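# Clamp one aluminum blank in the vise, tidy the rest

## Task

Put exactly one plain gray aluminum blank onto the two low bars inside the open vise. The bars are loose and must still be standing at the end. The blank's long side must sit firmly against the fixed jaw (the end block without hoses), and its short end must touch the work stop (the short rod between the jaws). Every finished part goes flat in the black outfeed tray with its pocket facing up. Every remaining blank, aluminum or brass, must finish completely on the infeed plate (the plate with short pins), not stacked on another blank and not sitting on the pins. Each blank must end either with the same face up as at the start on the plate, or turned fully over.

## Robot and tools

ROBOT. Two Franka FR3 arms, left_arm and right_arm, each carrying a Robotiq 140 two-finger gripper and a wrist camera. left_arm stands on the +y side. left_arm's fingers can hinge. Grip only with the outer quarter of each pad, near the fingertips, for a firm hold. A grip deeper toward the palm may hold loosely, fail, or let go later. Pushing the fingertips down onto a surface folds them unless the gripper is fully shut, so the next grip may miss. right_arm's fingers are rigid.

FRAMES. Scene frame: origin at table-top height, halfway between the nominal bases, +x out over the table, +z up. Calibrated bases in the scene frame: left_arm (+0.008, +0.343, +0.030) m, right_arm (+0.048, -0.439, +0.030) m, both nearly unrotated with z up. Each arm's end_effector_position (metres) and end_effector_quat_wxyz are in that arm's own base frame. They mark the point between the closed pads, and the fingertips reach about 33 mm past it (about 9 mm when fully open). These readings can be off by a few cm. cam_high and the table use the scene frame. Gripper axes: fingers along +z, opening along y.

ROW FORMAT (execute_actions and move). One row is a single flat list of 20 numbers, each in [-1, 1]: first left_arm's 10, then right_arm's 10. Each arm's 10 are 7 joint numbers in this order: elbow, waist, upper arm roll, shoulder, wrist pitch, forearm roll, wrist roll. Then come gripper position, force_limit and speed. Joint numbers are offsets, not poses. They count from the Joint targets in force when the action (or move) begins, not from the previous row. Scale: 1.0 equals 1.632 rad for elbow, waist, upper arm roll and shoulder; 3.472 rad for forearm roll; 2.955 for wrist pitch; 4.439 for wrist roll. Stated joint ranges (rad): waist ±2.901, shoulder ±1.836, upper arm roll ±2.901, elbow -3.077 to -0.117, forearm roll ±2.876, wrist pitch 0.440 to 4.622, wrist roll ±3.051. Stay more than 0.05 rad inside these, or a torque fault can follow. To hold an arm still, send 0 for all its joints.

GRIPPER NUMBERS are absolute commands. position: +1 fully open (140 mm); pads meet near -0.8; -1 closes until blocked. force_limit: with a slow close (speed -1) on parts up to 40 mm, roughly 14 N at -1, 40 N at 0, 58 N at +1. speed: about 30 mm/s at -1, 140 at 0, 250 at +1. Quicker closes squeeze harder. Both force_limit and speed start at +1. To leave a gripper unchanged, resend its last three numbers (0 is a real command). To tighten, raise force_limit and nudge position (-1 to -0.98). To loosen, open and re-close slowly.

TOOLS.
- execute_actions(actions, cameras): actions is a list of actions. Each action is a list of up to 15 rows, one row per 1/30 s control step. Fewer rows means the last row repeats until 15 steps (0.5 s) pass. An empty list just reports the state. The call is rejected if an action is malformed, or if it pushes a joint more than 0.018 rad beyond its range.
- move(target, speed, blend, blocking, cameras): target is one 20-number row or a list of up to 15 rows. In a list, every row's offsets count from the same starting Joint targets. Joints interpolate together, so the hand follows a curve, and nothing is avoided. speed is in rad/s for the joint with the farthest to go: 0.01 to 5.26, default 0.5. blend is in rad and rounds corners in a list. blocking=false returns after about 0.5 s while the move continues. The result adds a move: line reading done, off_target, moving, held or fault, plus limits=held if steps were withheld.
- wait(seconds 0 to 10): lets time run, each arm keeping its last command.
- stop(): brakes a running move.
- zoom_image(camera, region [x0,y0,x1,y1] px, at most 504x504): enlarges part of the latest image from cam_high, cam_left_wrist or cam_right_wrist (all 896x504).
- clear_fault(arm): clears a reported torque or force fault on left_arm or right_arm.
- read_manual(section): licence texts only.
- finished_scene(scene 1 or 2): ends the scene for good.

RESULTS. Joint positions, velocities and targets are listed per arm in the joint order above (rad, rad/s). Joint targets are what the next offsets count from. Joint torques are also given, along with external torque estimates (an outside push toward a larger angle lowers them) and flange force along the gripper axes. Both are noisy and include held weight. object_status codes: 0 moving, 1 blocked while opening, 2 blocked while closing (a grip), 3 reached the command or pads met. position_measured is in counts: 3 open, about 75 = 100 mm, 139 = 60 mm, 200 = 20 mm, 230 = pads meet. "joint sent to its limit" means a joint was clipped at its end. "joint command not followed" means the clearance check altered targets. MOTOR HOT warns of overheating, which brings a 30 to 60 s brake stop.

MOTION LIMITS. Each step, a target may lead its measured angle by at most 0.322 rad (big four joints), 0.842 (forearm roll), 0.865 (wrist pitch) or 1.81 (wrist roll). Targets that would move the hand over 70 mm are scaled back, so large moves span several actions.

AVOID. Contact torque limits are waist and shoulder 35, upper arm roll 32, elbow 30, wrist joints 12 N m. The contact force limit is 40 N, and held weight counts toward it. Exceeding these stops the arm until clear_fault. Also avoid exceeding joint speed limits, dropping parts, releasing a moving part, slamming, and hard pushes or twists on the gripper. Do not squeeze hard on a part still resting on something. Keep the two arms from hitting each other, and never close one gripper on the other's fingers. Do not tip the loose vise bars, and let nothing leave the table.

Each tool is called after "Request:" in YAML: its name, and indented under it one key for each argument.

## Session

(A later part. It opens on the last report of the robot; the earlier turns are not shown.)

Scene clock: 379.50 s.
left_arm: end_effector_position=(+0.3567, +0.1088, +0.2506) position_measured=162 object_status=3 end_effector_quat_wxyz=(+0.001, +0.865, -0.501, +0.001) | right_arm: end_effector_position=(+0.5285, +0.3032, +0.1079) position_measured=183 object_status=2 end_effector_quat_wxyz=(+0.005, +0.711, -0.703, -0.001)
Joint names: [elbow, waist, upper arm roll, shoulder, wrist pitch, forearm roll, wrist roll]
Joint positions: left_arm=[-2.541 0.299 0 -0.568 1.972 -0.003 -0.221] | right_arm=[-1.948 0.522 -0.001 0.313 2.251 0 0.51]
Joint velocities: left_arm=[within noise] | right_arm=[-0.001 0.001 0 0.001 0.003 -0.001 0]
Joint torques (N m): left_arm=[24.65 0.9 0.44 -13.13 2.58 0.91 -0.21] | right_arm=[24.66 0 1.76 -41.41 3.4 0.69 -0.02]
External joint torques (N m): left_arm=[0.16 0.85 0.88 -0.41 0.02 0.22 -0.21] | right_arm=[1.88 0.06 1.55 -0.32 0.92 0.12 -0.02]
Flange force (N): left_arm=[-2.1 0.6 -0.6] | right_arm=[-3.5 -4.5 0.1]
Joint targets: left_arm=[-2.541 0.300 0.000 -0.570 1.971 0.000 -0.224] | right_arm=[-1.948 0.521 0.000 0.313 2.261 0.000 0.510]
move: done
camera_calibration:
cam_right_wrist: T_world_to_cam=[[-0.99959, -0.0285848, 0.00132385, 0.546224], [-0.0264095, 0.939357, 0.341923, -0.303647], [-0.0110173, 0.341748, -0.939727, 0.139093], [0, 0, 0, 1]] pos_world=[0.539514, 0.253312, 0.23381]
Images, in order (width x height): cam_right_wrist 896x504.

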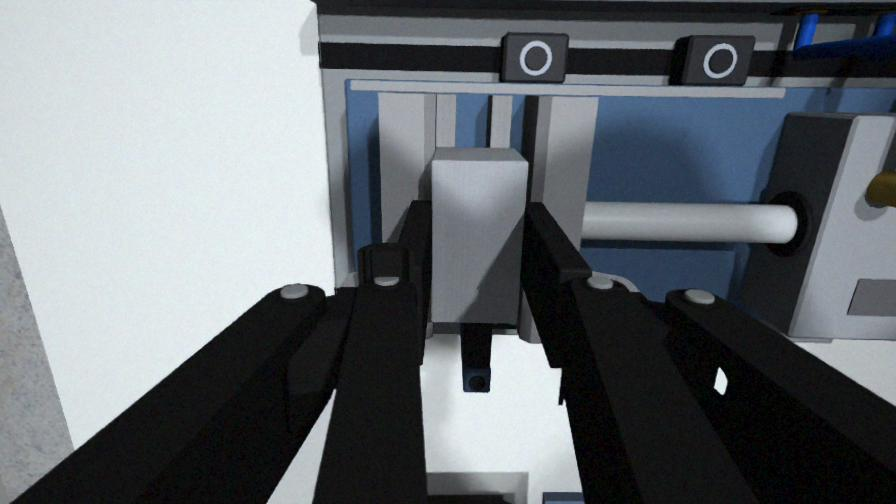

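Request:
move:
  target: [0, 0, 0, 0, 0, 0, 0, -0.26, -0.05, -1, 0.0011, 0.0003, 0, 0.0035, 0.0013, 0, -0.0001, -1, -0.05, -1]
  speed: 0.02
  cameras: []

Scene clock: 384.60 s.
left_arm: end_effector_position=(+0.3567, +0.1088, +0.2506) position_measured=162 object_status=3 end_effector_quat_wxyz=(+0.001, +0.865, -0.501, +0.001) | right_arm: end_effector_position=(+0.5285, +0.3032, +0.1072) position_measured=183 object_status=2 end_effector_quat_wxyz=(+0.005, +0.711, -0.703, -0.001)
Joint names: [elbow, waist, upper arm roll, shoulder, wrist pitch, forearm roll, wrist roll]
Joint positions: left_arm=[-2.541 0.299 0 -0.568 1.972 -0.003 -0.221] | right_arm=[-1.948 0.522 -0.001 0.314 2.252 0 0.51]
Joint velocities: within noise
Joint torques (N m): left_arm=[24.65 0.82 0.39 -13.1 2.59 0.91 -0.19] | right_arm=[24.86 -0.04 1.29 -38.48 3.77 0.57 -0.02]
External joint torques (N m): left_arm=[0.18 0.9 0.95 -0.47 0.03 0.24 -0.19] | right_arm=[2.11 -0.11 0.97 2.65 1.3 0 -0.02]
Flange force (N): left_arm=[-2.3 0.6 -0.6] | right_arm=[-7.2 -12.2 4.9]
Joint targets: left_arm=[-2.541 0.300 0.000 -0.570 1.971 0.000 -0.224] | right_arm=[-1.946 0.522 0.000 0.318 2.265 0.000 0.509]
move: off_target (right_arm); right_arm: the wrist pitch is farthest, 0.012 rad from its target
No camera images: "cameras" was empty.

Request:
move:
  target:
    - [0, 0, 0, 0, 0, 0, 0, -0.26, -0.05, -1, 0, 0, 0, 0, 0, 0, 0, -0.25, -0.05, -1]
    - [0, 0, 0, 0, 0, 0, 0, -0.26, -0.05, -1, 0.0341, 0, 0, -0.0444, -0.0437, 0, 0, -0.25, -0.05, -1]
    - [0, 0, 0, 0, 0, 0, 0, -0.26, -0.05, -1, 0.0979, 0.0197, 0, -0.0513, -0.0827, 0, -0.7009, 1, -0.05, 0]
  speed: [0.1, 0.12, 2.0]
  cameras: ["cam_right_wrist", "cam_high"]

Scene clock: 407.87 s.
left_arm: end_effector_position=(+0.3567, +0.1088, +0.2506) position_measured=162 object_status=3 end_effector_quat_wxyz=(+0.001, +0.865, -0.501, +0.001) | right_arm: end_effector_position=(+0.5313, +0.3269, +0.2088) position_measured=3 object_status=0 end_effector_quat_wxyz=(+0.000, +0.704, +0.710, +0.000)
Joint names: [elbow, waist, upper arm roll, shoulder, wrist pitch, forearm roll, wrist roll]
Joint positions: left_arm=[-2.541 0.299 0 -0.568 1.972 -0.003 -0.221] | right_arm=[-1.788 0.553 -0.001 0.236 2.024 0 -2.599]
Joint velocities: within noise
Joint torques (N m): left_arm=[24.7 0.83 0.44 -13.13 2.6 0.92 -0.22] | right_arm=[26.09 0.06 0.98 -40.23 2.33 0.88 -0.26]
External joint torques (N m): left_arm=[0.21 0.86 0.95 -0.47 0.04 0.23 -0.22] | right_arm=[1.59 0.08 0.75 0.2 -0.24 0.03 -0.25]
Flange force (N): left_arm=[-2.3 0.6 -0.6] | right_arm=[4.1 6.6 -2.9]
Joint targets: left_arm=[-2.541 0.300 0.000 -0.570 1.971 0.000 -0.224] | right_arm=[-1.786 0.554 0.000 0.235 2.020 0.000 -2.602]
move: done
camera_calibration:
cam_right_wrist: T_world_to_cam=[[0.999637, 0.0261261, -0.00653104, -0.528815], [0.0267713, -0.937779, 0.3462, 0.224167], [0.00292021, -0.34625, -0.938138, 0.443093], [0, 0, 0, 1]] pos_world=[0.521328, 0.377456, 0.334622]
Images, in order (width x height): cam_high 896x504, cam_right_wrist 896x504.

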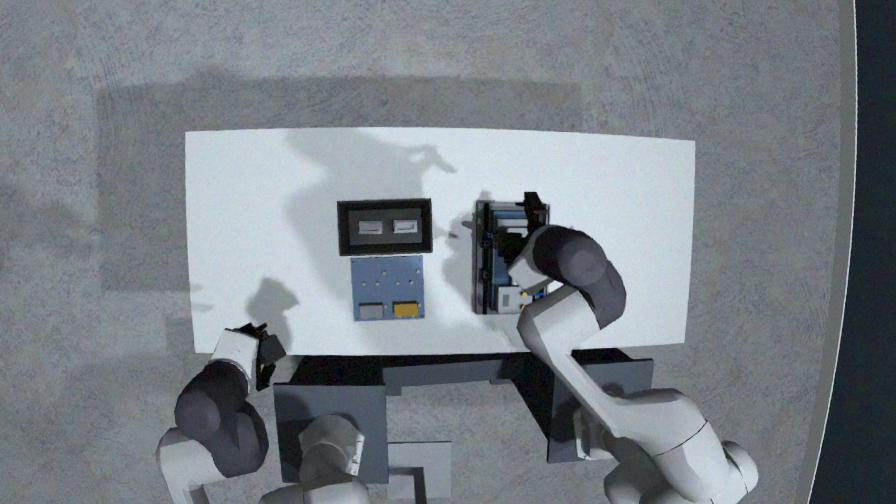

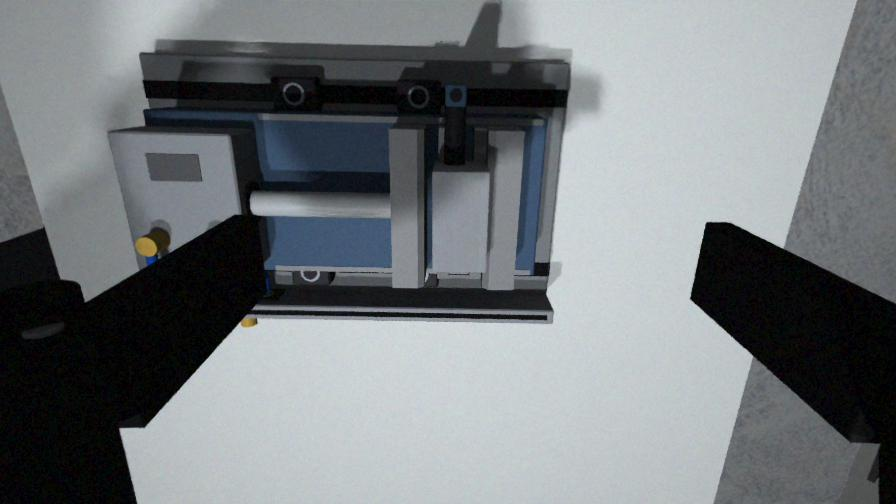

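Request:
zoom_image:
  camera: "cam_right_wrist"
  region: [370, 70, 570, 300]

Request:
zoom_image:
  camera: "cam_high"
  region: [330, 190, 440, 330]

Scaled by 2.191 from the camera's 896x504 image, which has a finer 1280x720 frame.

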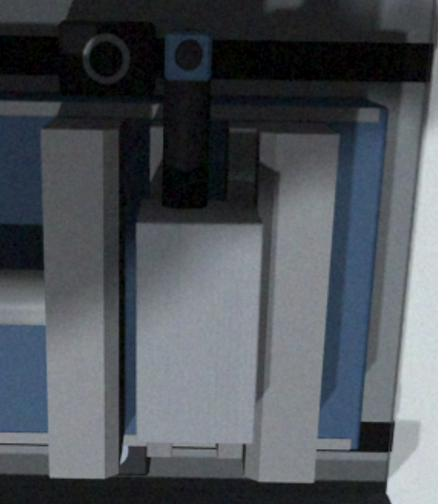

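Scaled by 3.600 from the camera's 896x504 image, which has a finer 1280x720 frame.

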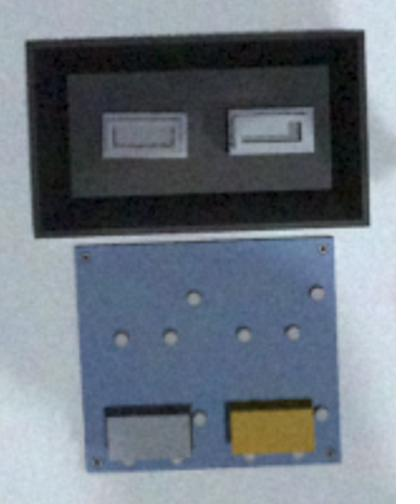

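Request:
zoom_image:
  camera: "cam_right_wrist"
  region: [430, 140, 530, 290]

Scaled by 3.360 from the camera's 896x504 image, which has a finer 1280x720 frame.

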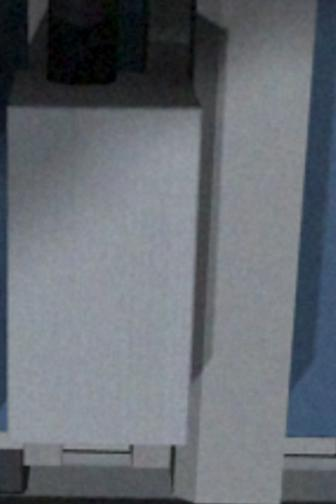

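Request:
zoom_image:
  camera: "cam_right_wrist"
  region: [465, 115, 535, 185]

Request:
zoom_image:
  camera: "cam_right_wrist"
  region: [455, 225, 525, 295]

Scaled by 7.200 from the camera's 896x504 image, which has a finer 1280x720 frame.

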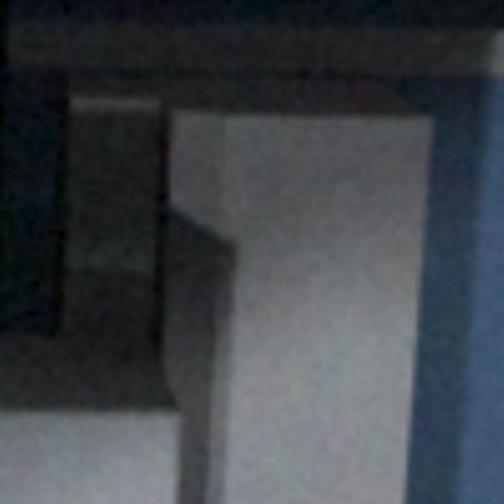

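Scaled by 7.200 from the camera's 896x504 image, which has a finer 1280x720 frame.

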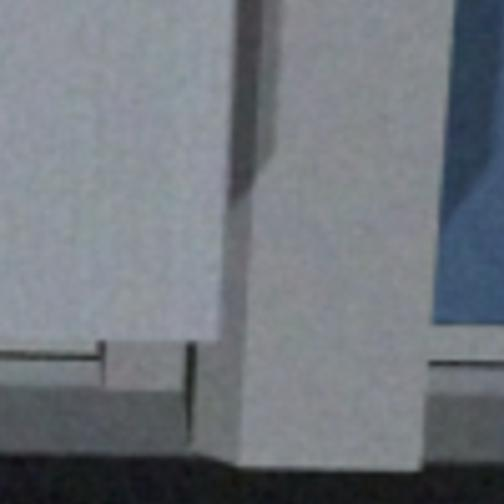

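Request:
finished_scene:
  scene: 2

The scene is finished: the task was done.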